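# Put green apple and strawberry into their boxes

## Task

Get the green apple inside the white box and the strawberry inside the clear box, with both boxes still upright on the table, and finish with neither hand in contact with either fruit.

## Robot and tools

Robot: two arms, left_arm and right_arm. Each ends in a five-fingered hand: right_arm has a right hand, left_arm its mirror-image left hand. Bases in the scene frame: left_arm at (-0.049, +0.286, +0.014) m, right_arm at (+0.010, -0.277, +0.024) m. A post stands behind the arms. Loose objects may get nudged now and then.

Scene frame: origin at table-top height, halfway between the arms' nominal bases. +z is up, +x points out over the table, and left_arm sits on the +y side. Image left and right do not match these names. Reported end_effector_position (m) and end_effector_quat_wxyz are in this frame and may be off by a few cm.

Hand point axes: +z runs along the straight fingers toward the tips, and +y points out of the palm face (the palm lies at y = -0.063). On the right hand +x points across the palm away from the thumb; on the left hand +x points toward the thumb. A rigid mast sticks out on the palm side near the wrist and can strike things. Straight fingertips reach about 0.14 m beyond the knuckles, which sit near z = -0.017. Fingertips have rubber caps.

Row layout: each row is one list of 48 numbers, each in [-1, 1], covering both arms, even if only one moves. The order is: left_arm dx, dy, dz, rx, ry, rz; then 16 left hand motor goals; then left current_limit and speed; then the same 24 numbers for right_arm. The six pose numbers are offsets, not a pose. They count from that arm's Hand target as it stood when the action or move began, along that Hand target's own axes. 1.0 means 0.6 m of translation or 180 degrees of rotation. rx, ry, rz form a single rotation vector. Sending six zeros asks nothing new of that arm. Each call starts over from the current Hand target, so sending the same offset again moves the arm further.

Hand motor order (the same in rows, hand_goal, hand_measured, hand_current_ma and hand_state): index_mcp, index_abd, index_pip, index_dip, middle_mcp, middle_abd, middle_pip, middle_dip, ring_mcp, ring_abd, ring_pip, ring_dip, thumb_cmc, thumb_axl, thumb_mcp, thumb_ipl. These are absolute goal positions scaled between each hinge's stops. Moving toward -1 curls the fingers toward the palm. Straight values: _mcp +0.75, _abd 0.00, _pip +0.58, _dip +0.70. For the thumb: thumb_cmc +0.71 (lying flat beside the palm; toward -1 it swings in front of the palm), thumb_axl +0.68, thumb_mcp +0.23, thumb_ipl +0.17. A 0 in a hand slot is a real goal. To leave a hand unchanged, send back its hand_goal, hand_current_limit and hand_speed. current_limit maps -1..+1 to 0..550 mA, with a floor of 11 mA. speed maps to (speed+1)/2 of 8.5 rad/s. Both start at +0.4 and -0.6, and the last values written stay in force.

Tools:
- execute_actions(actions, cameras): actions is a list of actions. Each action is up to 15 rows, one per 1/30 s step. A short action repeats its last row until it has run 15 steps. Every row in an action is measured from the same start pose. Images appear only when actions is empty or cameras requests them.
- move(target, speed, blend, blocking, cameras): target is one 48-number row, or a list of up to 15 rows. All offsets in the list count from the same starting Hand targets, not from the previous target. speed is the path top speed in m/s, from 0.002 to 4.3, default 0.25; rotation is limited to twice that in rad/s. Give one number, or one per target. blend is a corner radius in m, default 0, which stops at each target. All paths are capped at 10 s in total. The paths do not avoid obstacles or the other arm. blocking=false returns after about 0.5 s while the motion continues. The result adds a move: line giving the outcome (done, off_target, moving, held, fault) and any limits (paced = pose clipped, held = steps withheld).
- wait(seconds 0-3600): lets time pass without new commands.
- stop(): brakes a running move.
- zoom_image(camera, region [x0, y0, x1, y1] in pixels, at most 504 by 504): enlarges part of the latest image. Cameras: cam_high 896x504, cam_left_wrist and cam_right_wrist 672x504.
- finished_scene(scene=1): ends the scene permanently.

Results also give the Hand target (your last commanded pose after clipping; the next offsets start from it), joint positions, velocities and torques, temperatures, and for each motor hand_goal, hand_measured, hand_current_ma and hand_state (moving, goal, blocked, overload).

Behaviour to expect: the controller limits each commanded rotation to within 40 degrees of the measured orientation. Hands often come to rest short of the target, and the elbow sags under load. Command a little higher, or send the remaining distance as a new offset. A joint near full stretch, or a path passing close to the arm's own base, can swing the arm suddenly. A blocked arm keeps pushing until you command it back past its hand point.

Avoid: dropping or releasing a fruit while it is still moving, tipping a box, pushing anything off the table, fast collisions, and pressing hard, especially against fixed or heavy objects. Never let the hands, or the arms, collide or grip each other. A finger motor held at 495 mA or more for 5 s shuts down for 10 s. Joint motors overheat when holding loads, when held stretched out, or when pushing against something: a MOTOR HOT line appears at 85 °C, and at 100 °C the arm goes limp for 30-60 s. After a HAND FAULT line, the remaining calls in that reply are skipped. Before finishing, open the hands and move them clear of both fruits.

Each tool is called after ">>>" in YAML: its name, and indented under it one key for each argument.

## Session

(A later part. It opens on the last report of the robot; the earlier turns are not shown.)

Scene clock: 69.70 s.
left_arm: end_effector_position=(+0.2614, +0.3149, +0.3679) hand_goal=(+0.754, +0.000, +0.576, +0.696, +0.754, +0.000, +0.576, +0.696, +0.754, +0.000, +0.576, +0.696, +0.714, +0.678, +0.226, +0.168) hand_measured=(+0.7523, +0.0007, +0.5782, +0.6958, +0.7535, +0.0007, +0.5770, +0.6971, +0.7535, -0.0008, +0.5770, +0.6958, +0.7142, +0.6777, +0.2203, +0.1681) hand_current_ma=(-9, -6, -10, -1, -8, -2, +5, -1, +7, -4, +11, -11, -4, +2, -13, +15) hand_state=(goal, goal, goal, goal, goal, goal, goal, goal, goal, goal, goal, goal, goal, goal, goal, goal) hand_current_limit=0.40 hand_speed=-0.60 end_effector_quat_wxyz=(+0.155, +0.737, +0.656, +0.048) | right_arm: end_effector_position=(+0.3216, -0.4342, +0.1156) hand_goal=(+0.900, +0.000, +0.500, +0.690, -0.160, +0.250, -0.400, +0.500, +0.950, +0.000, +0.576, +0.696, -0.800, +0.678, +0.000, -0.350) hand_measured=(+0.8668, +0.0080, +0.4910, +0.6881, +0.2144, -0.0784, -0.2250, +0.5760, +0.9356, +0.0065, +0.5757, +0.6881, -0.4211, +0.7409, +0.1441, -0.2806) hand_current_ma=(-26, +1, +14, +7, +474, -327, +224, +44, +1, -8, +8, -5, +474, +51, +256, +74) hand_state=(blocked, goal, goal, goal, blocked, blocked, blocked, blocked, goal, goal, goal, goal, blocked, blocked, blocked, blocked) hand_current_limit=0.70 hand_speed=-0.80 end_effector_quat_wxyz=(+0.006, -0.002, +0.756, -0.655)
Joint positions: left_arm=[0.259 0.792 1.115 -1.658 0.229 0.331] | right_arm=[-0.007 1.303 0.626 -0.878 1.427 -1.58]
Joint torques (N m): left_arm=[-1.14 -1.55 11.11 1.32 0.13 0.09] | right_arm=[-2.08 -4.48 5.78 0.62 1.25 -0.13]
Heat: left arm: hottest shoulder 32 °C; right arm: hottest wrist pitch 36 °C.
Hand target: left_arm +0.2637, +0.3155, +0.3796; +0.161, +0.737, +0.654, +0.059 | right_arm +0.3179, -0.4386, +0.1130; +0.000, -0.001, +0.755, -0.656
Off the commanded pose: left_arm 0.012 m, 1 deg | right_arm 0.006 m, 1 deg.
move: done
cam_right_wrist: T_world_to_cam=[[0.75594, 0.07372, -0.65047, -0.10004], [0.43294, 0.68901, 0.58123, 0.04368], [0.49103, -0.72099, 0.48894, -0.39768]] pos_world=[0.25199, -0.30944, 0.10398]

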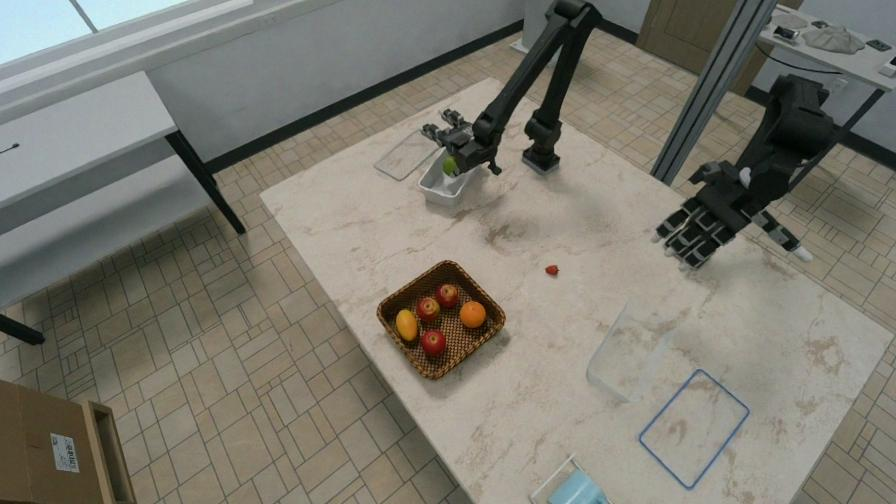

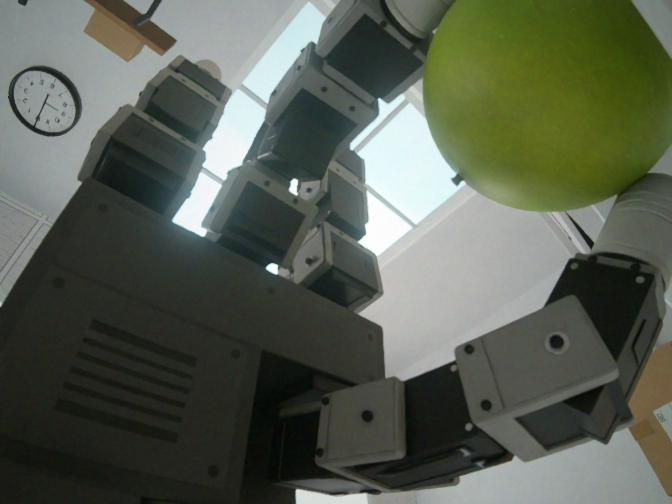

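>>> move:
  target: [0,0,0,0,0,0,0.754,0,0.576,0.696,0.754,0,0.576,0.696,0.754,0,0.576,0.696,0.714,0.678,0.226,0.168,0.4,-0.6,0.003,0.035,0.003,0,0,0,0.9,0,0.5,0.69,-0.16,0.25,-0.4,0.5,0.95,0,0.576,0.696,-0.8,0.678,-0.0,-0.35,0.7,-0.8]
  speed: 0.04
  cameras: ["cam_high","cam_right_wrist"]

>>> zoom_image:
  camera: "cam_high"
  region: [410, 110, 520, 220]

Scene clock: 70.97 s.
left_arm: end_effector_position=(+0.2614, +0.3149, +0.3679) hand_goal=(+0.754, +0.000, +0.576, +0.696, +0.754, +0.000, +0.576, +0.696, +0.754, +0.000, +0.576, +0.696, +0.714, +0.678, +0.226, +0.168) hand_measured=(+0.7535, +0.0007, +0.5770, +0.6958, +0.7535, +0.0007, +0.5770, +0.6958, +0.7535, +0.0007, +0.5770, +0.6958, +0.7142, +0.6777, +0.2203, +0.1681) hand_current_ma=(-7, -6, -4, +1, -5, +6, +4, -3, +3, -2, +7, -12, -4, +6, -10, +10) hand_state=(goal, goal, goal, goal, goal, goal, goal, goal, goal, goal, goal, goal, goal, goal, goal, goal) hand_current_limit=0.40 hand_speed=-0.60 end_effector_quat_wxyz=(+0.155, +0.737, +0.656, +0.048) | right_arm: end_effector_position=(+0.3180, -0.4342, +0.0949) hand_goal=(+0.900, +0.000, +0.500, +0.690, -0.160, +0.250, -0.400, +0.500, +0.950, +0.000, +0.576, +0.696, -0.800, +0.678, +0.000, -0.350) hand_measured=(+0.8644, +0.0095, +0.4897, +0.6881, +0.2144, -0.0784, -0.2250, +0.5760, +0.9356, +0.0065, +0.5757, +0.6894, -0.4211, +0.7409, +0.1441, -0.2787) hand_current_ma=(-23, +5, +9, +4, +479, -308, +214, +33, -3, +1, -1, -2, +464, +44, +255, +79) hand_state=(blocked, goal, goal, goal, blocked, blocked, blocked, blocked, goal, goal, goal, goal, blocked, blocked, blocked, blocked) hand_current_limit=0.70 hand_speed=-0.80 end_effector_quat_wxyz=(+0.000, -0.007, +0.756, -0.654)
Joint positions: left_arm=[0.259 0.792 1.115 -1.658 0.229 0.331] | right_arm=[-0.007 1.35 0.599 -0.821 1.427 -1.58]
Joint torques (N m): left_arm=[-0.44 -1.2 11.12 1.14 0.13 0.01] | right_arm=[-1.73 -4.54 5.38 0.62 1.25 0.05]
Heat: left arm: hottest shoulder 32 °C; right arm: hottest wrist pitch 36 °C.
Hand target: left_arm +0.2637, +0.3155, +0.3796; +0.161, +0.737, +0.654, +0.059 | right_arm +0.3161, -0.4375, +0.0920; +0.000, -0.001, +0.755, -0.656
Off the commanded pose: left_arm 0.012 m, 1 deg | right_arm 0.005 m, 1 deg.
move: done
cam_right_wrist: T_world_to_cam=[[0.74518, 0.07387, -0.66276, -0.10612], [0.4424, 0.6889, 0.57419, 0.05484], [0.49899, -0.72108, 0.48068, -0.38747]] pos_world=[0.24816, -0.30934, 0.08442]

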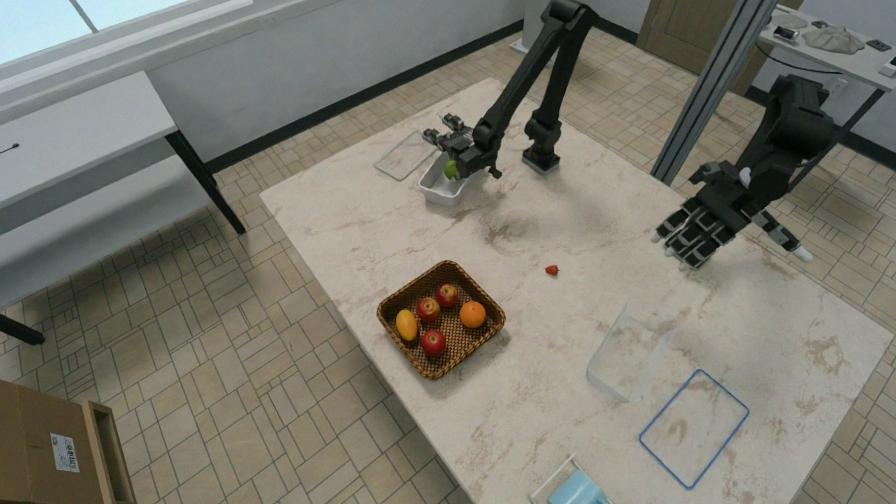

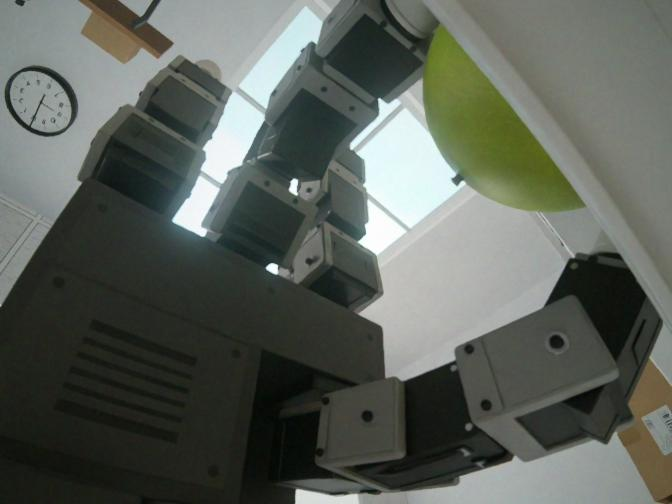

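Scaled by 4.582 from the camera's image (finer frame: 1280x720).

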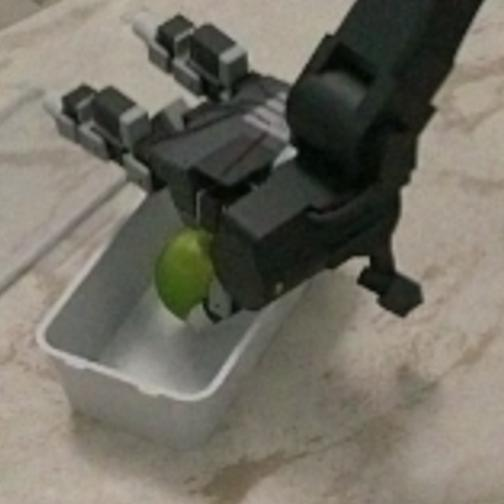

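>>> move:
  target: [0,0,0,0,0,0,0.754,0,0.576,0.696,0.754,0,0.576,0.696,0.754,0,0.576,0.696,0.714,0.678,0.226,0.168,0.4,-0.6,0,0.0157,0.0023,0,0,0,0.9,0,0.5,0.69,-0.16,0.25,-0.4,0.5,0.95,0,0.576,0.696,-0.8,0.678,-0.0,-0.35,0.7,-0.8]
  speed: 0.03
  cameras: ["cam_high","cam_right_wrist"]

>>> zoom_image:
  camera: "cam_high"
  region: [410, 110, 520, 220]

Scene clock: 72.00 s.
left_arm: end_effector_position=(+0.2614, +0.3149, +0.3679) hand_goal=(+0.754, +0.000, +0.576, +0.696, +0.754, +0.000, +0.576, +0.696, +0.754, +0.000, +0.576, +0.696, +0.714, +0.678, +0.226, +0.168) hand_measured=(+0.7535, -0.0023, +0.5757, +0.6958, +0.7535, +0.0007, +0.5770, +0.6971, +0.7535, -0.0008, +0.5770, +0.6945, +0.7142, +0.6777, +0.2203, +0.1672) hand_current_ma=(-6, -9, -13, +12, -12, -6, +5, -6, +3, -11, +19, -8, -12, -2, -9, +11) hand_state=(goal, goal, goal, goal, goal, goal, goal, goal, goal, goal, goal, goal, goal, goal, goal, goal) hand_current_limit=0.40 hand_speed=-0.60 end_effector_quat_wxyz=(+0.155, +0.737, +0.656, +0.048) | right_arm: end_effector_position=(+0.3180, -0.4342, +0.0850) hand_goal=(+0.900, +0.000, +0.500, +0.690, -0.160, +0.250, -0.400, +0.500, +0.950, +0.000, +0.576, +0.696, -0.800, +0.678, +0.000, -0.350) hand_measured=(+0.8656, +0.0065, +0.4897, +0.6894, +0.2144, -0.0799, -0.2250, +0.5735, +0.9356, +0.0065, +0.5770, +0.6894, -0.4198, +0.7409, +0.1441, -0.2797) hand_current_ma=(-11, +2, +11, +10, +464, -323, +206, +41, +17, -5, +5, -4, +461, +52, +261, +61) hand_state=(blocked, goal, goal, goal, blocked, blocked, blocked, blocked, goal, goal, goal, goal, blocked, blocked, blocked, blocked) hand_current_limit=0.70 hand_speed=-0.80 end_effector_quat_wxyz=(+0.000, -0.007, +0.756, -0.654)
Joint positions: left_arm=[0.259 0.792 1.115 -1.658 0.229 0.331] | right_arm=[-0.007 1.375 0.588 -0.784 1.427 -1.579]
Joint torques (N m): left_arm=[-0.79 -1.44 11.02 1.31 0.14 0.11] | right_arm=[-1.79 -4.72 5.23 0.57 1.26 0.04]
Heat: left arm: hottest shoulder 32 °C; right arm: hottest wrist pitch 36 °C.
Hand target: left_arm +0.2637, +0.3155, +0.3796; +0.161, +0.737, +0.654, +0.059 | right_arm +0.3161, -0.4376, +0.0824; +0.000, -0.001, +0.755, -0.656
Off the commanded pose: left_arm 0.012 m, 1 deg | right_arm 0.005 m, 1 deg.
move: done
cam_right_wrist: T_world_to_cam=[[0.74545, 0.07376, -0.66247, -0.11274], [0.44225, 0.68887, 0.57434, 0.06049], [0.49872, -0.72112, 0.4809, -0.38272]] pos_world=[0.24816, -0.30934, 0.07462]

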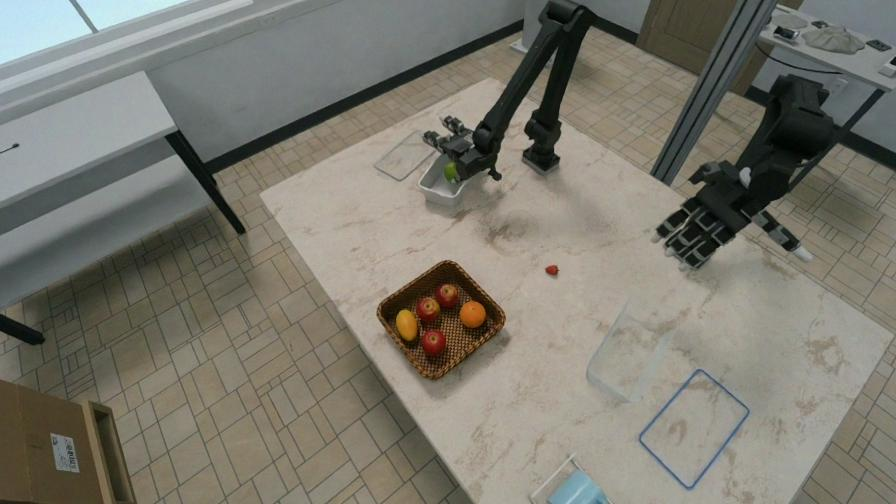

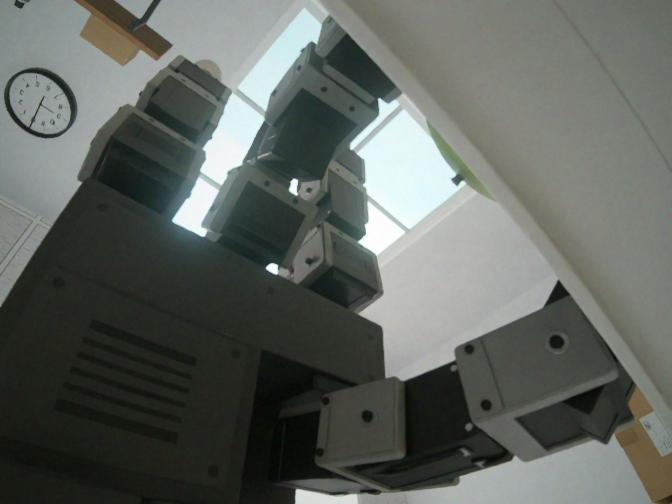

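Scaled by 4.582 from the camera's image (finer frame: 1280x720).

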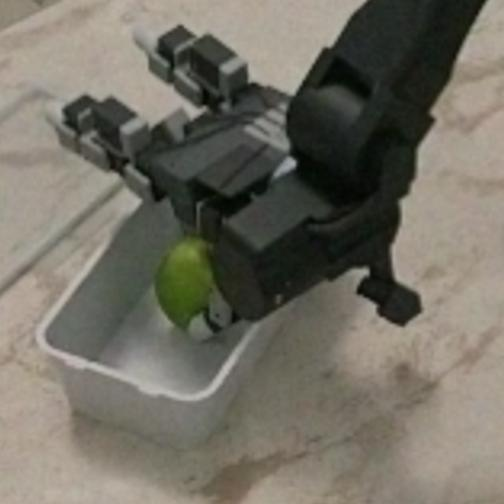

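>>> move:
  target: [0,0,0,0,0,0,0.754,0,0.576,0.696,0.754,0,0.576,0.696,0.754,0,0.576,0.696,0.714,0.678,0.226,0.168,0.4,-0.6,0,0.0095,0.0013,0,0,0,0.9,0,0.5,0.69,-0.16,0.25,-0.4,0.5,0.95,0,0.576,0.696,-0.8,0.678,-0.0,-0.35,0.7,-0.8]
  speed: 0.02
  cameras: ["cam_high","cam_right_wrist"]

>>> zoom_image:
  camera: "cam_high"
  region: [410, 110, 520, 220]

Scene clock: 72.97 s.
left_arm: end_effector_position=(+0.2614, +0.3149, +0.3679) hand_goal=(+0.754, +0.000, +0.576, +0.696, +0.754, +0.000, +0.576, +0.696, +0.754, +0.000, +0.576, +0.696, +0.714, +0.678, +0.226, +0.168) hand_measured=(+0.7535, +0.0007, +0.5770, +0.6958, +0.7535, +0.0007, +0.5770, +0.6958, +0.7535, +0.0007, +0.5770, +0.6958, +0.7154, +0.6767, +0.2193, +0.1681) hand_current_ma=(+9, -4, -9, +2, -11, -1, +6, +0, +14, -8, +10, -4, -15, +3, -7, +2) hand_state=(goal, goal, goal, goal, goal, goal, goal, goal, goal, goal, goal, goal, goal, goal, goal, goal) hand_current_limit=0.40 hand_speed=-0.60 end_effector_quat_wxyz=(+0.155, +0.737, +0.656, +0.048) | right_arm: end_effector_position=(+0.3185, -0.4342, +0.0799) hand_goal=(+0.900, +0.000, +0.500, +0.690, -0.160, +0.250, -0.400, +0.500, +0.950, +0.000, +0.576, +0.696, -0.800, +0.678, +0.000, -0.350) hand_measured=(+0.8656, +0.0080, +0.4910, +0.6881, +0.2144, -0.0784, -0.2250, +0.5760, +0.9356, +0.0095, +0.5770, +0.6881, -0.4198, +0.7420, +0.1441, -0.2797) hand_current_ma=(-12, -6, -3, -5, +470, -316, +217, +46, +8, -24, +5, -8, +443, +53, +257, +68) hand_state=(blocked, goal, goal, goal, blocked, blocked, blocked, blocked, goal, goal, goal, goal, blocked, blocked, blocked, blocked) hand_current_limit=0.70 hand_speed=-0.80 end_effector_quat_wxyz=(+0.001, -0.006, +0.756, -0.654)
Joint positions: left_arm=[0.259 0.792 1.115 -1.658 0.229 0.331] | right_arm=[-0.007 1.389 0.582 -0.762 1.427 -1.579]
Joint torques (N m): left_arm=[-0.21 -0.62 11.11 1.18 0.09 0.07] | right_arm=[-1.73 -4.6 5.08 0.59 1.25 0.04]
Heat: left arm: hottest shoulder 32 °C; right arm: hottest wrist pitch 36 °C.
Hand target: left_arm +0.2637, +0.3155, +0.3796; +0.161, +0.737, +0.654, +0.059 | right_arm +0.3161, -0.4375, +0.0768; +0.000, -0.001, +0.755, -0.656
Off the commanded pose: left_arm 0.012 m, 1 deg | right_arm 0.005 m, 1 deg.
move: done
cam_right_wrist: T_world_to_cam=[[0.74721, 0.07385, -0.66048, -0.11718], [0.44066, 0.68888, 0.57555, 0.06363], [0.49749, -0.7211, 0.4822, -0.3802]] pos_world=[0.24867, -0.30934, 0.06931]

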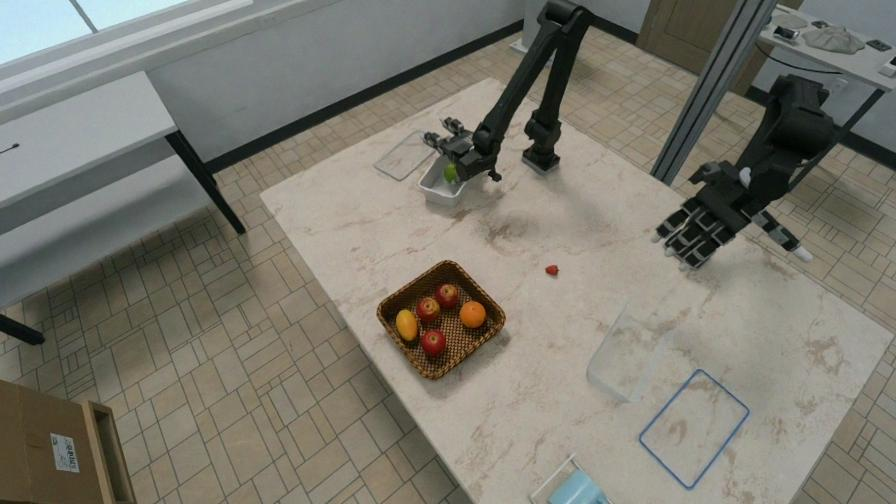

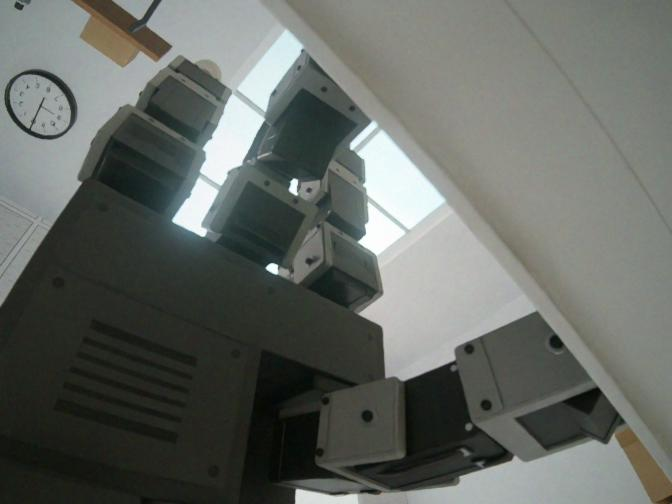

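Scaled by 4.582 from the camera's image (finer frame: 1280x720).

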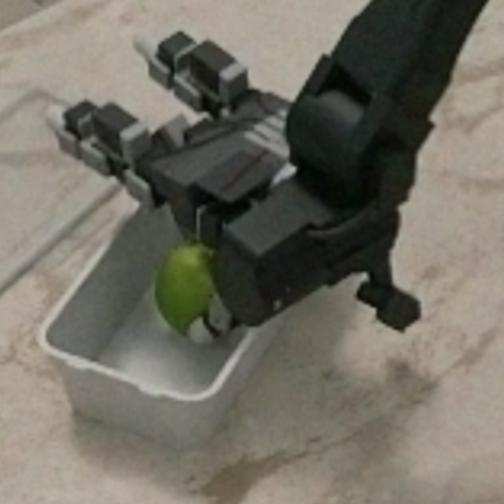

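>>> move:
  target: [0,0,0,0,0,0,0.754,0,0.576,0.696,0.754,0,0.576,0.696,0.754,0,0.576,0.696,0.714,0.678,0.226,0.168,0.4,-0.6,0,0.0099,0.0014,0,0,0,0.9,0,0.5,0.69,-0.16,0.25,-0.4,0.5,0.95,0,0.576,0.696,-0.8,0.678,-0.0,-0.35,0.7,-0.8]
  speed: 0.02
  cameras: ["cam_high","cam_right_wrist"]

>>> zoom_image:
  camera: "cam_high"
  region: [410, 110, 520, 220]

Scene clock: 73.90 s.
left_arm: end_effector_position=(+0.2614, +0.3149, +0.3679) hand_goal=(+0.754, +0.000, +0.576, +0.696, +0.754, +0.000, +0.576, +0.696, +0.754, +0.000, +0.576, +0.696, +0.714, +0.678, +0.226, +0.168) hand_measured=(+0.7523, +0.0007, +0.5757, +0.6971, +0.7535, +0.0007, +0.5770, +0.6958, +0.7535, +0.0007, +0.5770, +0.6958, +0.7154, +0.6767, +0.2203, +0.1672) hand_current_ma=(-5, -12, -7, +5, -11, +3, +3, -2, +3, -11, +6, -7, -9, +5, -10, +4) hand_state=(goal, goal, goal, goal, goal, goal, goal, goal, goal, goal, goal, goal, goal, goal, goal, goal) hand_current_limit=0.40 hand_speed=-0.60 end_effector_quat_wxyz=(+0.155, +0.737, +0.656, +0.048) | right_arm: end_effector_position=(+0.3210, -0.4347, +0.0788) hand_goal=(+0.900, +0.000, +0.500, +0.690, -0.160, +0.250, -0.400, +0.500, +0.950, +0.000, +0.576, +0.696, -0.800, +0.678, +0.000, -0.350) hand_measured=(+0.8656, +0.0080, +0.4910, +0.6881, +0.2144, -0.0799, -0.2276, +0.5748, +0.9356, +0.0080, +0.5770, +0.6907, -0.4211, +0.7399, +0.1431, -0.2806) hand_current_ma=(-17, +5, +0, -13, +470, -320, +216, +49, +11, -13, +0, +3, +465, +62, +245, +66) hand_state=(blocked, goal, goal, goal, blocked, blocked, blocked, blocked, goal, goal, goal, goal, blocked, blocked, blocked, blocked) hand_current_limit=0.70 hand_speed=-0.80 end_effector_quat_wxyz=(+0.005, -0.003, +0.755, -0.656)
Joint positions: left_arm=[0.259 0.792 1.115 -1.658 0.229 0.331] | right_arm=[-0.007 1.397 0.582 -0.744 1.431 -1.579]
Joint torques (N m): left_arm=[-0.62 -1.9 11.04 1.62 0.07 0.07] | right_arm=[-1.73 -4.07 4.66 0.72 1.08 0.06]
Heat: left arm: hottest shoulder 32 °C; right arm: hottest wrist pitch 36 °C.
Hand target: left_arm +0.2637, +0.3155, +0.3796; +0.161, +0.737, +0.654, +0.059 | right_arm +0.3161, -0.4375, +0.0707; +0.000, -0.001, +0.755, -0.656
Off the commanded pose: left_arm 0.012 m, 1 deg | right_arm 0.010 m, 1 deg.
move: done
cam_right_wrist: T_world_to_cam=[[0.75328, 0.07084, -0.65387, -0.12354], [0.4354, 0.69143, 0.5765, 0.06622], [0.49295, -0.71896, 0.49, -0.37946]] pos_world=[0.25128, -0.30985, 0.06698]

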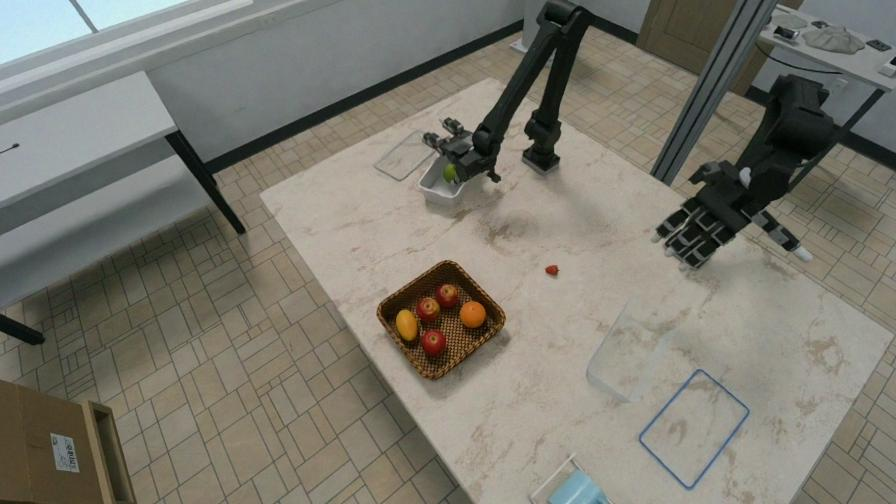

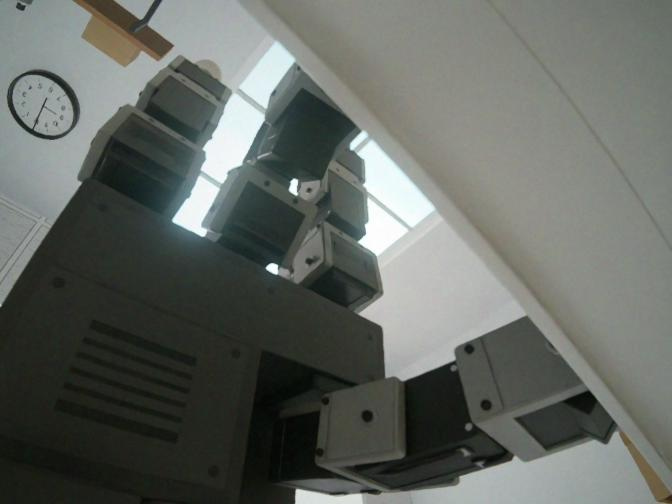

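Scaled by 4.582 from the camera's image (finer frame: 1280x720).

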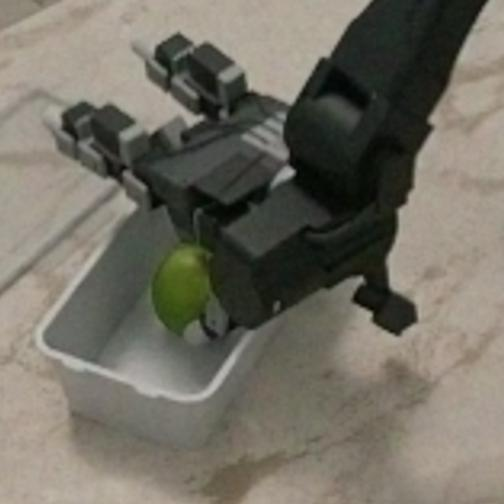

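>>> move:
  target: [0,0,0,0,0,0,0.754,0,0.576,0.696,0.754,0,0.576,0.696,0.754,0,0.576,0.696,0.714,0.678,0.226,0.168,0.4,-0.6,0,0,0,0,0,0,0.9,0,0.5,0.69,0.2,-0.08,-0.23,0.57,0.95,0,0.576,0.696,-0.45,0.72,0.13,-0.29,0.7,-0.93]
  speed: 0.02
  cameras: ["cam_high","cam_right_wrist"]

>>> zoom_image:
  camera: "cam_high"
  region: [410, 110, 520, 220]

Scene clock: 75.03 s.
left_arm: end_effector_position=(+0.2614, +0.3149, +0.3679) hand_goal=(+0.754, +0.000, +0.576, +0.696, +0.754, +0.000, +0.576, +0.696, +0.754, +0.000, +0.576, +0.696, +0.714, +0.678, +0.226, +0.168) hand_measured=(+0.7535, +0.0007, +0.5757, +0.6958, +0.7535, +0.0007, +0.5770, +0.6958, +0.7535, +0.0007, +0.5770, +0.6958, +0.7129, +0.6777, +0.2203, +0.1672) hand_current_ma=(+0, -10, -1, -2, -14, +1, +10, +0, +6, -12, +11, -6, -6, +0, -5, +11) hand_state=(goal, goal, goal, goal, goal, goal, goal, goal, goal, goal, goal, goal, goal, goal, goal, goal) hand_current_limit=0.40 hand_speed=-0.60 end_effector_quat_wxyz=(+0.155, +0.737, +0.656, +0.048) | right_arm: end_effector_position=(+0.3215, -0.4352, +0.0796) hand_goal=(+0.900, +0.000, +0.500, +0.690, +0.200, -0.080, -0.230, +0.570, +0.950, +0.000, +0.576, +0.696, -0.450, +0.720, +0.130, -0.290) hand_measured=(+0.8644, +0.0080, +0.4897, +0.6881, +0.2096, -0.0638, -0.2083, +0.5951, +0.9344, +0.0065, +0.5770, +0.6894, -0.4223, +0.7578, +0.1500, -0.2721) hand_current_ma=(-19, +2, +8, -6, +12, -13, +9, +3, +4, -9, +2, -1, +19, +12, +7, -3) hand_state=(blocked, goal, goal, goal, moving, moving, blocked, blocked, goal, goal, goal, goal, moving, blocked, blocked, goal) hand_current_limit=0.70 hand_speed=-0.93 end_effector_quat_wxyz=(+0.006, -0.002, +0.753, -0.658)
Joint positions: left_arm=[0.259 0.792 1.115 -1.658 0.229 0.331] | right_arm=[-0.007 1.397 0.582 -0.742 1.436 -1.579]
Joint torques (N m): left_arm=[-0.73 -1.38 10.99 1.32 0.11 0.06] | right_arm=[-1.73 -4.19 4.64 0.65 0.92 0.05]
Heat: left arm: hottest shoulder 32 °C; right arm: hottest wrist pitch 36 °C.
Hand target: left_arm +0.2637, +0.3155, +0.3796; +0.161, +0.737, +0.654, +0.059 | right_arm +0.3161, -0.4375, +0.0707; +0.000, -0.001, +0.755, -0.656
Off the commanded pose: left_arm 0.012 m, 1 deg | right_arm 0.011 m, 1 deg.
move: done
cam_right_wrist: T_world_to_cam=[[0.75503, 0.06776, -0.65218, -0.12548], [0.43394, 0.69401, 0.57449, 0.06769], [0.49155, -0.71677, 0.4946, -0.37946]] pos_world=[0.25189, -0.31045, 0.06696]

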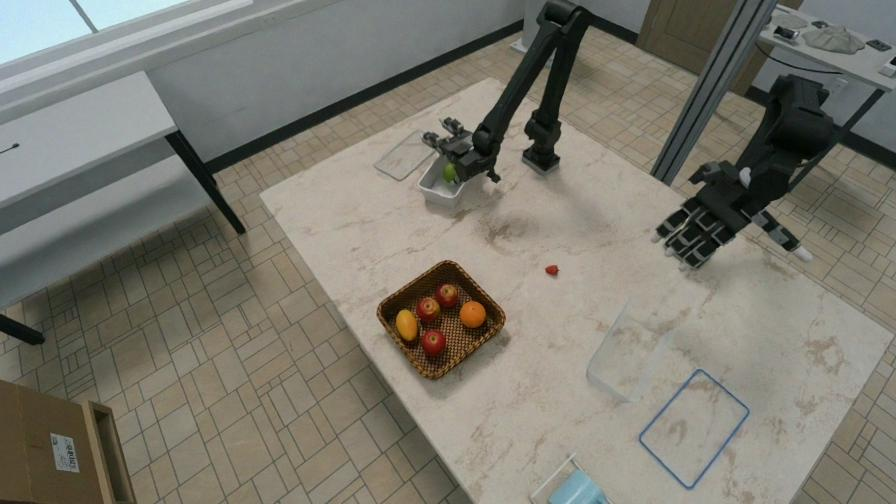

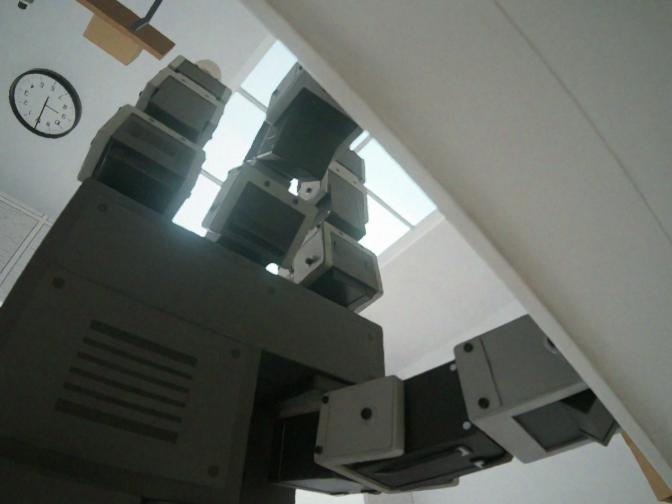

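Scaled by 4.582 from the camera's image (finer frame: 1280x720).

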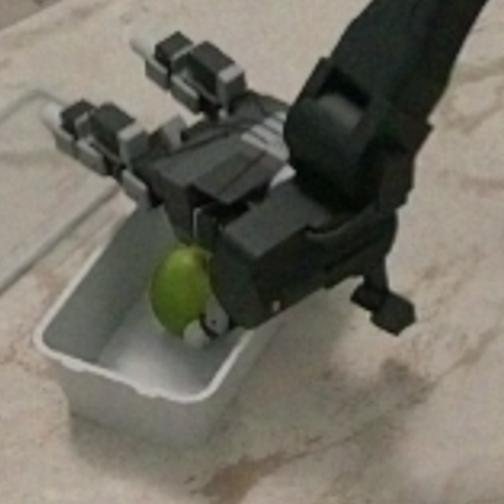

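>>> move:
  target: [0,0,0,0,0,0,0.754,0,0.576,0.696,0.754,0,0.576,0.696,0.754,0,0.576,0.696,0.714,0.678,0.226,0.168,0.4,-0.6,0,0,0,0,0,0,0.9,0,0.5,0.69,0.34,-0.06,-0.2,0.6,0.95,0,0.576,0.696,-0.45,0.73,0.22,-0.27,0.7,-0.93]
  speed: 0.02
  cameras: ["cam_high","cam_right_wrist"]

>>> zoom_image:
  camera: "cam_high"
  region: [410, 110, 520, 220]

Scene clock: 76.00 s.
left_arm: end_effector_position=(+0.2614, +0.3149, +0.3679) hand_goal=(+0.754, +0.000, +0.576, +0.696, +0.754, +0.000, +0.576, +0.696, +0.754, +0.000, +0.576, +0.696, +0.714, +0.678, +0.226, +0.168) hand_measured=(+0.7535, +0.0007, +0.5757, +0.6958, +0.7523, -0.0008, +0.5770, +0.6971, +0.7547, +0.0007, +0.5770, +0.6958, +0.7142, +0.6767, +0.2203, +0.1672) hand_current_ma=(+8, -10, -3, +4, -15, +1, +9, -3, -3, -10, -1, -5, -2, +7, -12, +9) hand_state=(goal, goal, goal, goal, goal, goal, goal, goal, goal, goal, goal, goal, goal, goal, goal, goal) hand_current_limit=0.40 hand_speed=-0.60 end_effector_quat_wxyz=(+0.155, +0.737, +0.656, +0.048) | right_arm: end_effector_position=(+0.3221, -0.4351, +0.0790) hand_goal=(+0.900, +0.000, +0.500, +0.690, +0.340, -0.060, -0.200, +0.600, +0.950, +0.000, +0.576, +0.696, -0.450, +0.730, +0.220, -0.270) hand_measured=(+0.8656, +0.0080, +0.4910, +0.6881, +0.3121, -0.0623, -0.2006, +0.5951, +0.9356, +0.0065, +0.5757, +0.6907, -0.4424, +0.7367, +0.2084, -0.2711) hand_current_ma=(-24, +23, +6, +3, -21, +8, -3, -18, +4, -3, +5, -3, -4, -2, +7, -16) hand_state=(blocked, goal, goal, goal, blocked, goal, goal, goal, goal, goal, goal, goal, goal, goal, goal, goal) hand_current_limit=0.70 hand_speed=-0.93 end_effector_quat_wxyz=(+0.007, -0.001, +0.754, -0.657)
Joint positions: left_arm=[0.259 0.792 1.115 -1.658 0.229 0.331] | right_arm=[-0.007 1.399 0.582 -0.738 1.434 -1.577]
Joint torques (N m): left_arm=[-1.08 -1.03 11.17 1.02 0.15 0.07] | right_arm=[-1.73 -4.25 4.63 0.54 0.99 0.03]
Heat: left arm: hottest shoulder 32 °C; right arm: hottest wrist pitch 36 °C.
Hand target: left_arm +0.2637, +0.3155, +0.3796; +0.161, +0.737, +0.654, +0.059 | right_arm +0.3162, -0.4376, +0.0708; +0.000, +0.000, +0.755, -0.656
Off the commanded pose: left_arm 0.012 m, 1 deg | right_arm 0.010 m, 1 deg.
move: done
cam_right_wrist: T_world_to_cam=[[0.75756, 0.06837, -0.64917, -0.12706], [0.43215, 0.69282, 0.57727, 0.06756], [0.48923, -0.71786, 0.49531, -0.37923]] pos_world=[0.25259, -0.31035, 0.06635]

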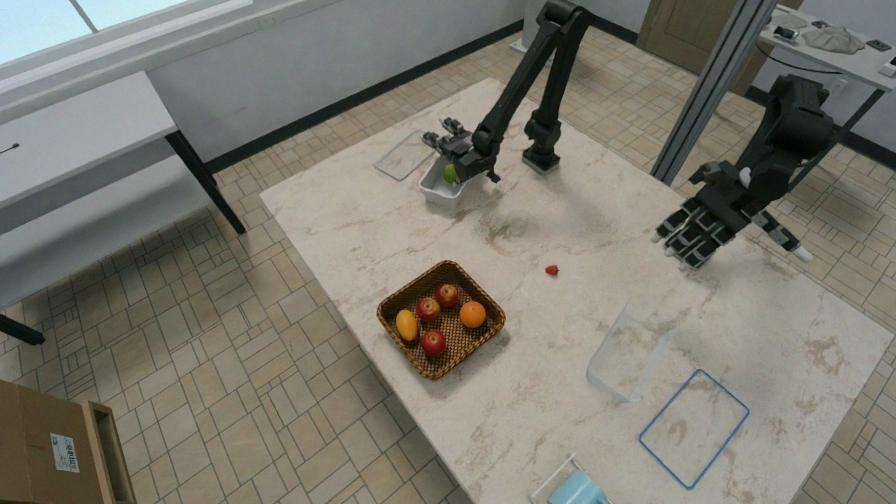

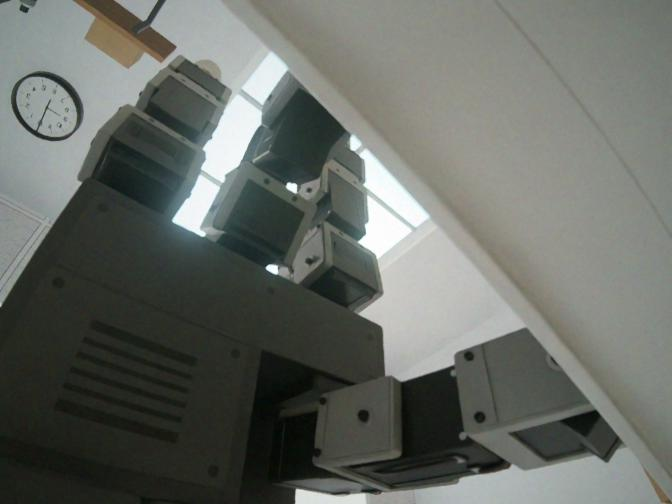

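Scaled by 4.582 from the camera's image (finer frame: 1280x720).

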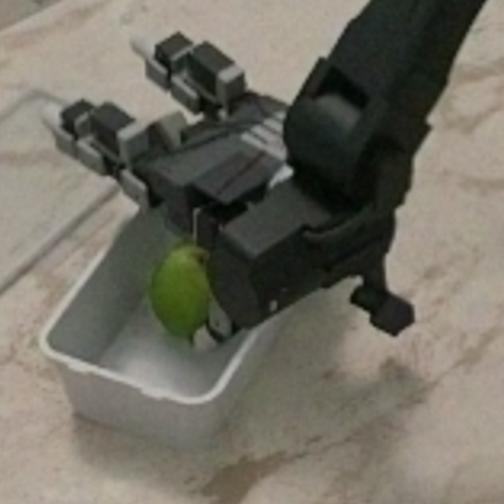

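>>> move:
  target:
    - [0,0,0,0,0,0,0.754,0,0.576,0.696,0.754,0,0.576,0.696,0.754,0,0.576,0.696,0.714,0.678,0.226,0.168,0.4,-0.6,-0.0133,-0.1068,-0.0183,0,0,0,0.9,0,0.5,0.69,0.34,-0.06,-0.2,0.6,0.95,0,0.576,0.696,-0.45,0.73,0.22,-0.27,0.7,-0.93]
    - [0,0,0,0,0,0,0.754,0,0.576,0.696,0.754,0,0.576,0.696,0.754,0,0.576,0.696,0.714,0.678,0.226,0.168,0.4,-0.6,0,-0.297,-0.042,0,0,0,0.9,0,0.5,0.69,0.34,-0.06,-0.2,0.6,0.95,0,0.576,0.696,-0.45,0.73,0.22,-0.27,0.7,-0.93]
  speed: [0.05, 0.12]
  blend: [0.01, 0]
  cameras: ["cam_high","cam_right_wrist"]

>>> zoom_image:
  camera: "cam_high"
  region: [380, 90, 560, 230]

Scene clock: 79.83 s.
left_arm: end_effector_position=(+0.2614, +0.3149, +0.3679) hand_goal=(+0.754, +0.000, +0.576, +0.696, +0.754, +0.000, +0.576, +0.696, +0.754, +0.000, +0.576, +0.696, +0.714, +0.678, +0.226, +0.168) hand_measured=(+0.7535, -0.0008, +0.5770, +0.6971, +0.7547, +0.0007, +0.5757, +0.6971, +0.7523, +0.0007, +0.5757, +0.6958, +0.7142, +0.6777, +0.2193, +0.1681) hand_current_ma=(+2, -8, -6, -4, -9, -3, +5, -1, +2, -7, +12, -10, -10, +4, -13, +11) hand_state=(goal, goal, goal, goal, goal, goal, goal, goal, goal, goal, goal, goal, goal, goal, goal, goal) hand_current_limit=0.40 hand_speed=-0.60 end_effector_quat_wxyz=(+0.155, +0.737, +0.656, +0.048) | right_arm: end_effector_position=(+0.3028, -0.4349, +0.2334) hand_goal=(+0.900, +0.000, +0.500, +0.690, +0.340, -0.060, -0.200, +0.600, +0.950, +0.000, +0.576, +0.696, -0.450, +0.730, +0.220, -0.270) hand_measured=(+0.8632, +0.0080, +0.4910, +0.6881, +0.3121, -0.0594, -0.2006, +0.5964, +0.9344, +0.0080, +0.5757, +0.6881, -0.4550, +0.7262, +0.2183, -0.2711) hand_current_ma=(-15, +4, +14, +6, -14, +5, -6, -1, +8, +1, +12, -7, -6, -2, -7, -17) hand_state=(blocked, goal, goal, goal, blocked, goal, goal, goal, goal, goal, goal, goal, goal, goal, goal, goal) hand_current_limit=0.70 hand_speed=-0.93 end_effector_quat_wxyz=(-0.013, -0.022, +0.754, -0.656)
Joint positions: left_arm=[0.259 0.792 1.115 -1.658 0.229 0.331] | right_arm=[-0.007 1.086 0.809 -1.296 1.432 -1.617]
Joint torques (N m): left_arm=[0.15 -1.55 11.17 1.31 0.11 0.09] | right_arm=[-1.73 -2.9 11.11 -0.24 1.03 0.05]
Heat: left arm: hottest shoulder 32 °C; right arm: hottest wrist pitch 36 °C.
Hand target: left_arm +0.2637, +0.3155, +0.3796; +0.161, +0.737, +0.654, +0.059 | right_arm +0.3163, -0.4374, +0.2507; +0.000, -0.001, +0.755, -0.656
Off the commanded pose: left_arm 0.012 m, 1 deg | right_arm 0.022 m, 3 deg.
move: off_target (right_arm)
cam_right_wrist: T_world_to_cam=[[0.71871, 0.07357, -0.69141, 0.01162], [0.46078, 0.69429, 0.55285, -0.01572], [0.52071, -0.71593, 0.4651, -0.44785]] pos_world=[0.23209, -0.31056, 0.22502]

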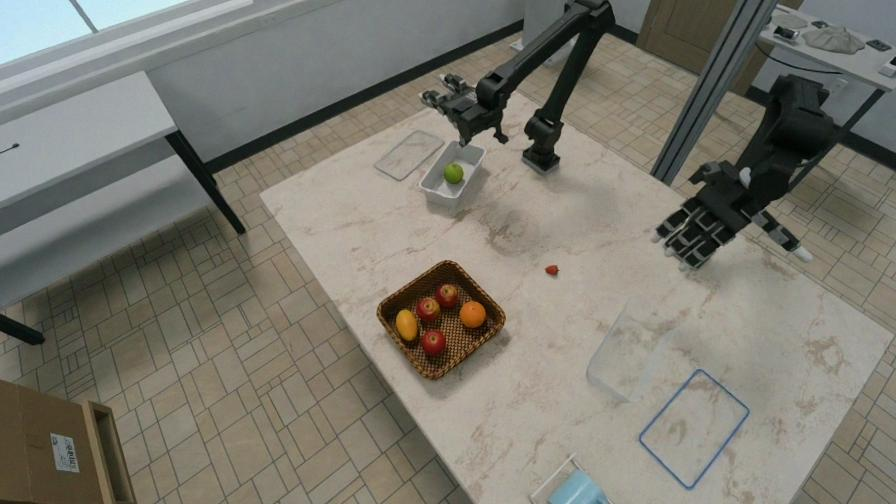

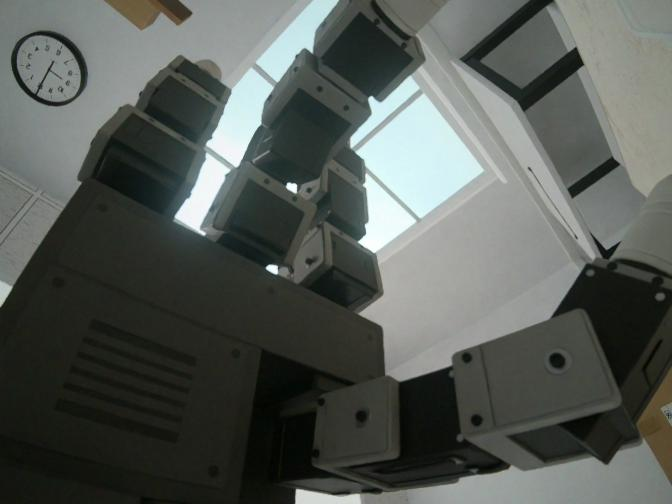

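Scaled by 2.800 from the camera's image (finer frame: 1280x720).

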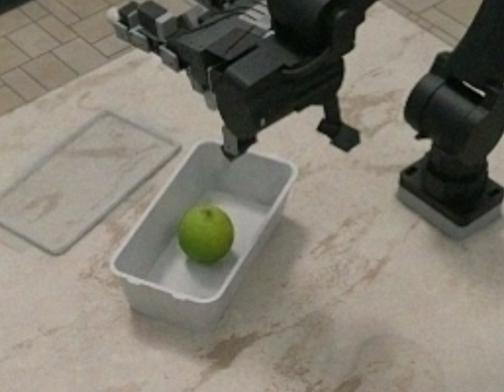

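>>> zoom_image:
  camera: "cam_high"
  region: [570, 280, 700, 420]

>>> zoom_image:
  camera: "cam_high"
  region: [530, 250, 575, 290]

Scaled by 3.600 from the camera's image (finer frame: 1280x720).

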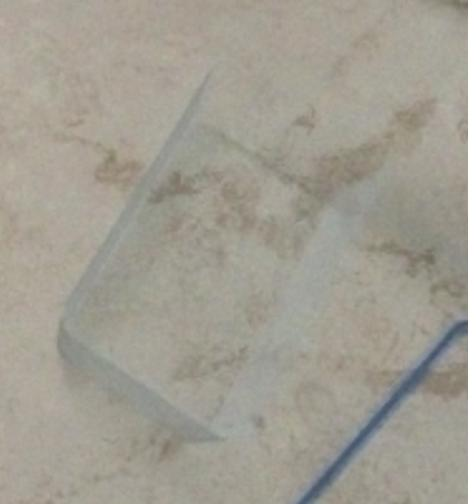

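Scaled by 11.200 from the camera's image (finer frame: 1280x720).

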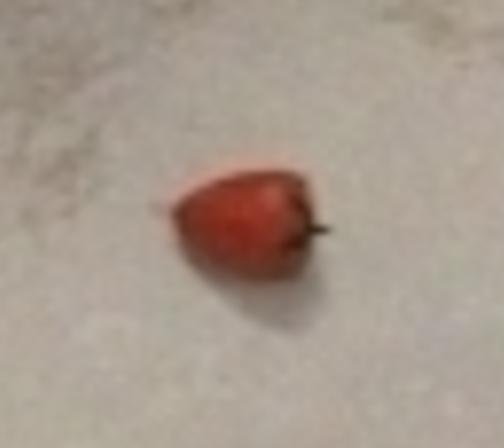

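>>> move:
  target: [-0.4318,0.1937,0.3155,0.1104,0.0113,0.1717,0.754,0.133,0.576,0.696,0.754,-0.1,0.576,0.696,0.95,-0.17,-0.1,0.696,0.714,0.678,0.226,0.168,0.4,-0.6,0,0,0,0,0,0,0.9,0,0.5,0.69,0.34,-0.06,-0.2,0.6,0.95,0,0.576,0.696,-0.45,0.73,0.22,-0.27,0.4,-0.6]
  speed: 0.15
  cameras: ["cam_high","cam_left_wrist"]

Scene clock: 87.13 s.
left_arm: end_effector_position=(+0.3867, +0.0297, +0.2535) hand_goal=(+0.754, +0.134, +0.576, +0.696, +0.754, -0.100, +0.576, +0.696, +0.950, -0.170, -0.100, +0.696, +0.714, +0.678, +0.226, +0.168) hand_measured=(+0.7450, +0.1237, +0.5641, +0.6958, +0.7462, -0.0843, +0.5680, +0.6958, +0.9428, -0.1517, -0.0890, +0.6971, +0.7054, +0.6777, +0.2183, +0.1681) hand_current_ma=(-7, -10, -16, +9, -10, +3, +2, -5, +4, -4, +11, -10, -14, +9, -4, +9) hand_state=(goal, goal, goal, goal, goal, goal, goal, goal, goal, goal, goal, goal, goal, goal, goal, goal) hand_current_limit=0.40 hand_speed=-0.60 end_effector_quat_wxyz=(-0.010, +0.894, +0.447, -0.009) | right_arm: end_effector_position=(+0.3018, -0.4350, +0.2335) hand_goal=(+0.900, +0.000, +0.500, +0.690, +0.340, -0.060, -0.200, +0.600, +0.950, +0.000, +0.576, +0.696, -0.450, +0.730, +0.220, -0.270) hand_measured=(+0.8656, +0.0080, +0.4910, +0.6881, +0.3121, -0.0609, -0.2006, +0.5951, +0.9356, +0.0065, +0.5757, +0.6894, -0.4562, +0.7272, +0.2183, -0.2711) hand_current_ma=(-32, +2, +5, -2, +0, +2, +1, -22, -7, -10, +17, -7, +1, +1, +2, -10) hand_state=(blocked, goal, goal, goal, blocked, goal, goal, goal, goal, goal, goal, goal, goal, goal, goal, goal) hand_current_limit=0.40 hand_speed=-0.60 end_effector_quat_wxyz=(-0.013, -0.020, +0.754, -0.656)
Joint positions: left_arm=[-0.543 1.451 1.386 -1.533 0.004 0.083] | right_arm=[-0.007 1.086 0.809 -1.308 1.432 -1.603]
Joint torques (N m): left_arm=[-1.55 -10.7 13.14 0.17 -0.34 0.13] | right_arm=[-1.67 -2.61 11.28 -0.27 1.05 0.05]
Heat: left arm: hottest shoulder 32 °C; right arm: hottest wrist pitch 36 °C.
Hand target: left_arm +0.3940, +0.0197, +0.2702; +0.000, +0.899, +0.438, +0.000 | right_arm +0.3163, -0.4374, +0.2507; +0.000, -0.001, +0.755, -0.656
Off the commanded pose: left_arm 0.021 m, 2 deg | right_arm 0.023 m, 3 deg.
move: off_target (left_arm)
cam_left_wrist: T_world_to_cam=[[-0.95499, -0.29356, 0.04269, 0.32721], [-0.16872, 0.65587, 0.73578, -0.18997], [-0.24399, 0.69546, -0.67587, 0.37267]] pos_world=[0.37135, -0.03852, 0.37768]

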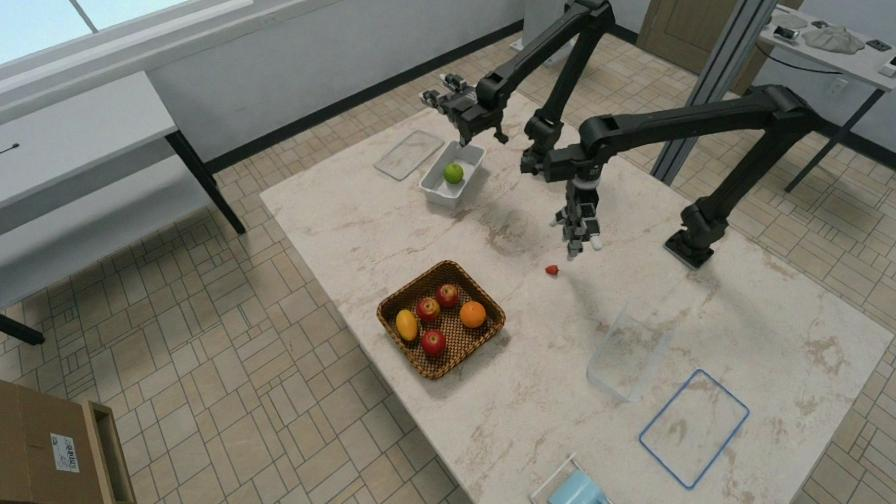

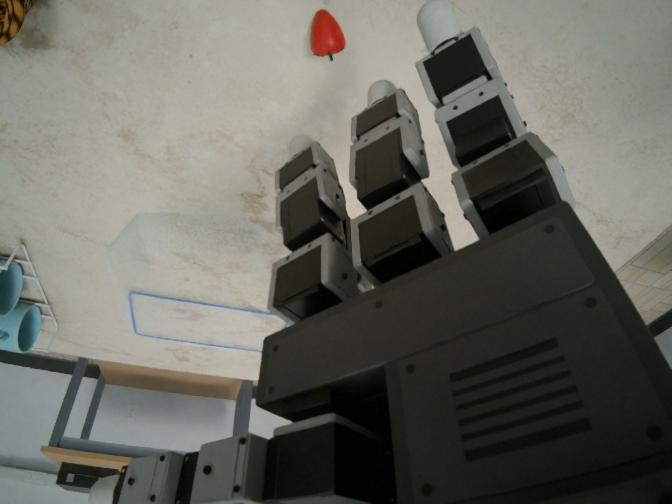

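>>> move:
  target: [-0.0065,0.0178,0.1167,0,0,0,0.754,0.133,0.576,0.696,0.754,-0.1,0.576,0.696,0.95,-0.17,-0.1,0.696,0.714,0.678,0.226,0.168,0.4,-0.6,0,0,0,0,0,0,0.9,0,0.5,0.69,0.34,-0.06,-0.2,0.6,0.95,0,0.576,0.696,-0.45,0.73,0.22,-0.27,0.4,-0.6]
  speed: 0.08
  cameras: ["cam_high","cam_left_wrist"]

>>> zoom_image:
  camera: "cam_left_wrist"
  region: [220, 0, 480, 200]

Scene clock: 89.27 s.
left_arm: end_effector_position=(+0.4002, +0.0166, +0.2047) hand_goal=(+0.754, +0.134, +0.576, +0.696, +0.754, -0.100, +0.576, +0.696, +0.950, -0.170, -0.100, +0.696, +0.714, +0.678, +0.226, +0.168) hand_measured=(+0.7450, +0.1223, +0.5654, +0.6958, +0.7462, -0.0843, +0.5667, +0.6958, +0.9428, -0.1517, -0.0890, +0.6958, +0.7054, +0.6777, +0.2193, +0.1672) hand_current_ma=(+0, -1, -7, +10, -13, +3, +13, -5, +5, -9, +14, -2, -1, +6, -4, +11) hand_state=(goal, goal, goal, goal, goal, goal, goal, goal, goal, goal, goal, goal, goal, goal, goal, goal) hand_current_limit=0.40 hand_speed=-0.60 end_effector_quat_wxyz=(+0.001, +0.896, +0.444, -0.002) | right_arm: end_effector_position=(+0.3018, -0.4350, +0.2335) hand_goal=(+0.900, +0.000, +0.500, +0.690, +0.340, -0.060, -0.200, +0.600, +0.950, +0.000, +0.576, +0.696, -0.450, +0.730, +0.220, -0.270) hand_measured=(+0.8656, +0.0080, +0.4897, +0.6881, +0.3121, -0.0623, -0.2019, +0.5939, +0.9344, +0.0065, +0.5770, +0.6894, -0.4550, +0.7262, +0.2173, -0.2702) hand_current_ma=(-28, -3, +0, -3, -15, +10, -1, -2, +0, -5, +2, -7, -13, +10, +18, -19) hand_state=(blocked, goal, goal, goal, blocked, goal, goal, goal, goal, goal, goal, goal, goal, goal, goal, goal) hand_current_limit=0.40 hand_speed=-0.60 end_effector_quat_wxyz=(-0.013, -0.020, +0.754, -0.656)
Joint positions: left_arm=[-0.55 1.498 1.302 -1.374 0.004 0.083] | right_arm=[-0.007 1.086 0.809 -1.308 1.432 -1.603]
Joint torques (N m): left_arm=[-1.49 -10.58 8.84 1.06 -0.33 0.08] | right_arm=[-1.67 -2.61 11.26 -0.27 1.05 0.05]
Heat: left arm: hottest shoulder 32 °C; right arm: hottest wrist pitch 36 °C.
Hand target: left_arm +0.4000, +0.0102, +0.2002; +0.000, +0.899, +0.438, +0.000 | right_arm +0.3163, -0.4374, +0.2507; +0.000, -0.001, +0.755, -0.656
Off the commanded pose: left_arm 0.008 m, 1 deg | right_arm 0.023 m, 3 deg.
move: done
cam_left_wrist: T_world_to_cam=[[-0.95795, -0.28586, 0.02496, 0.34301], [-0.18044, 0.66774, 0.7222, -0.13575], [-0.22311, 0.68732, -0.69124, 0.34702]] pos_world=[0.38151, -0.04981, 0.32935]

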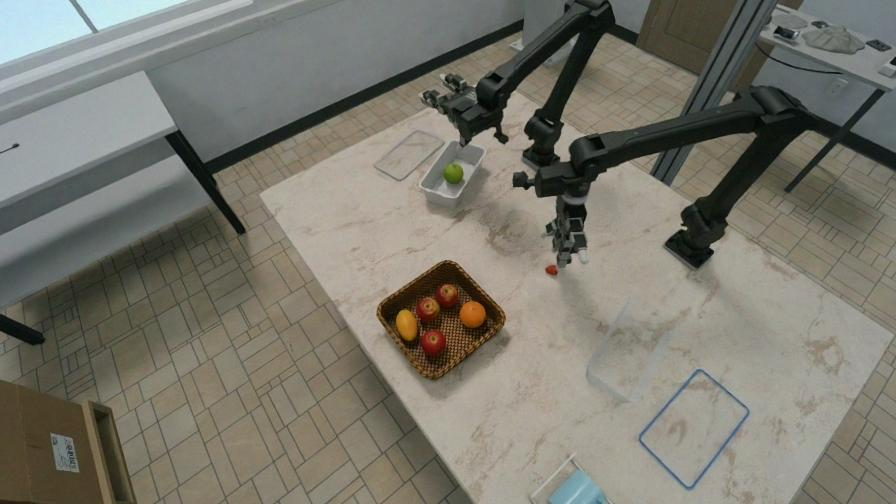

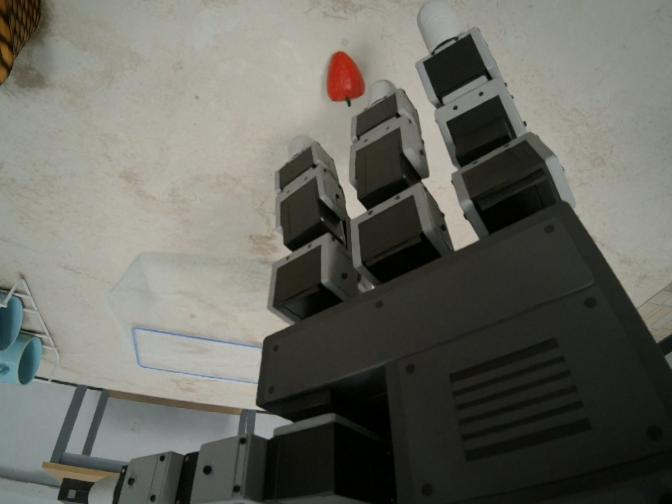

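Scaled by 1.938 from the camera's image (finer frame: 960x720).

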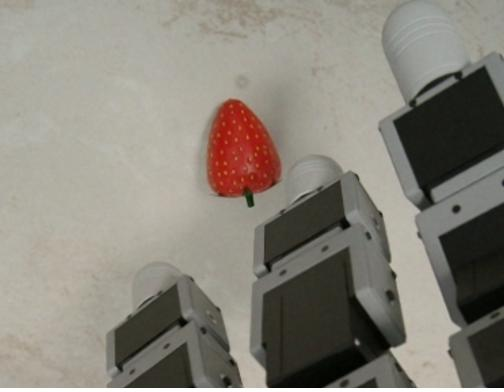

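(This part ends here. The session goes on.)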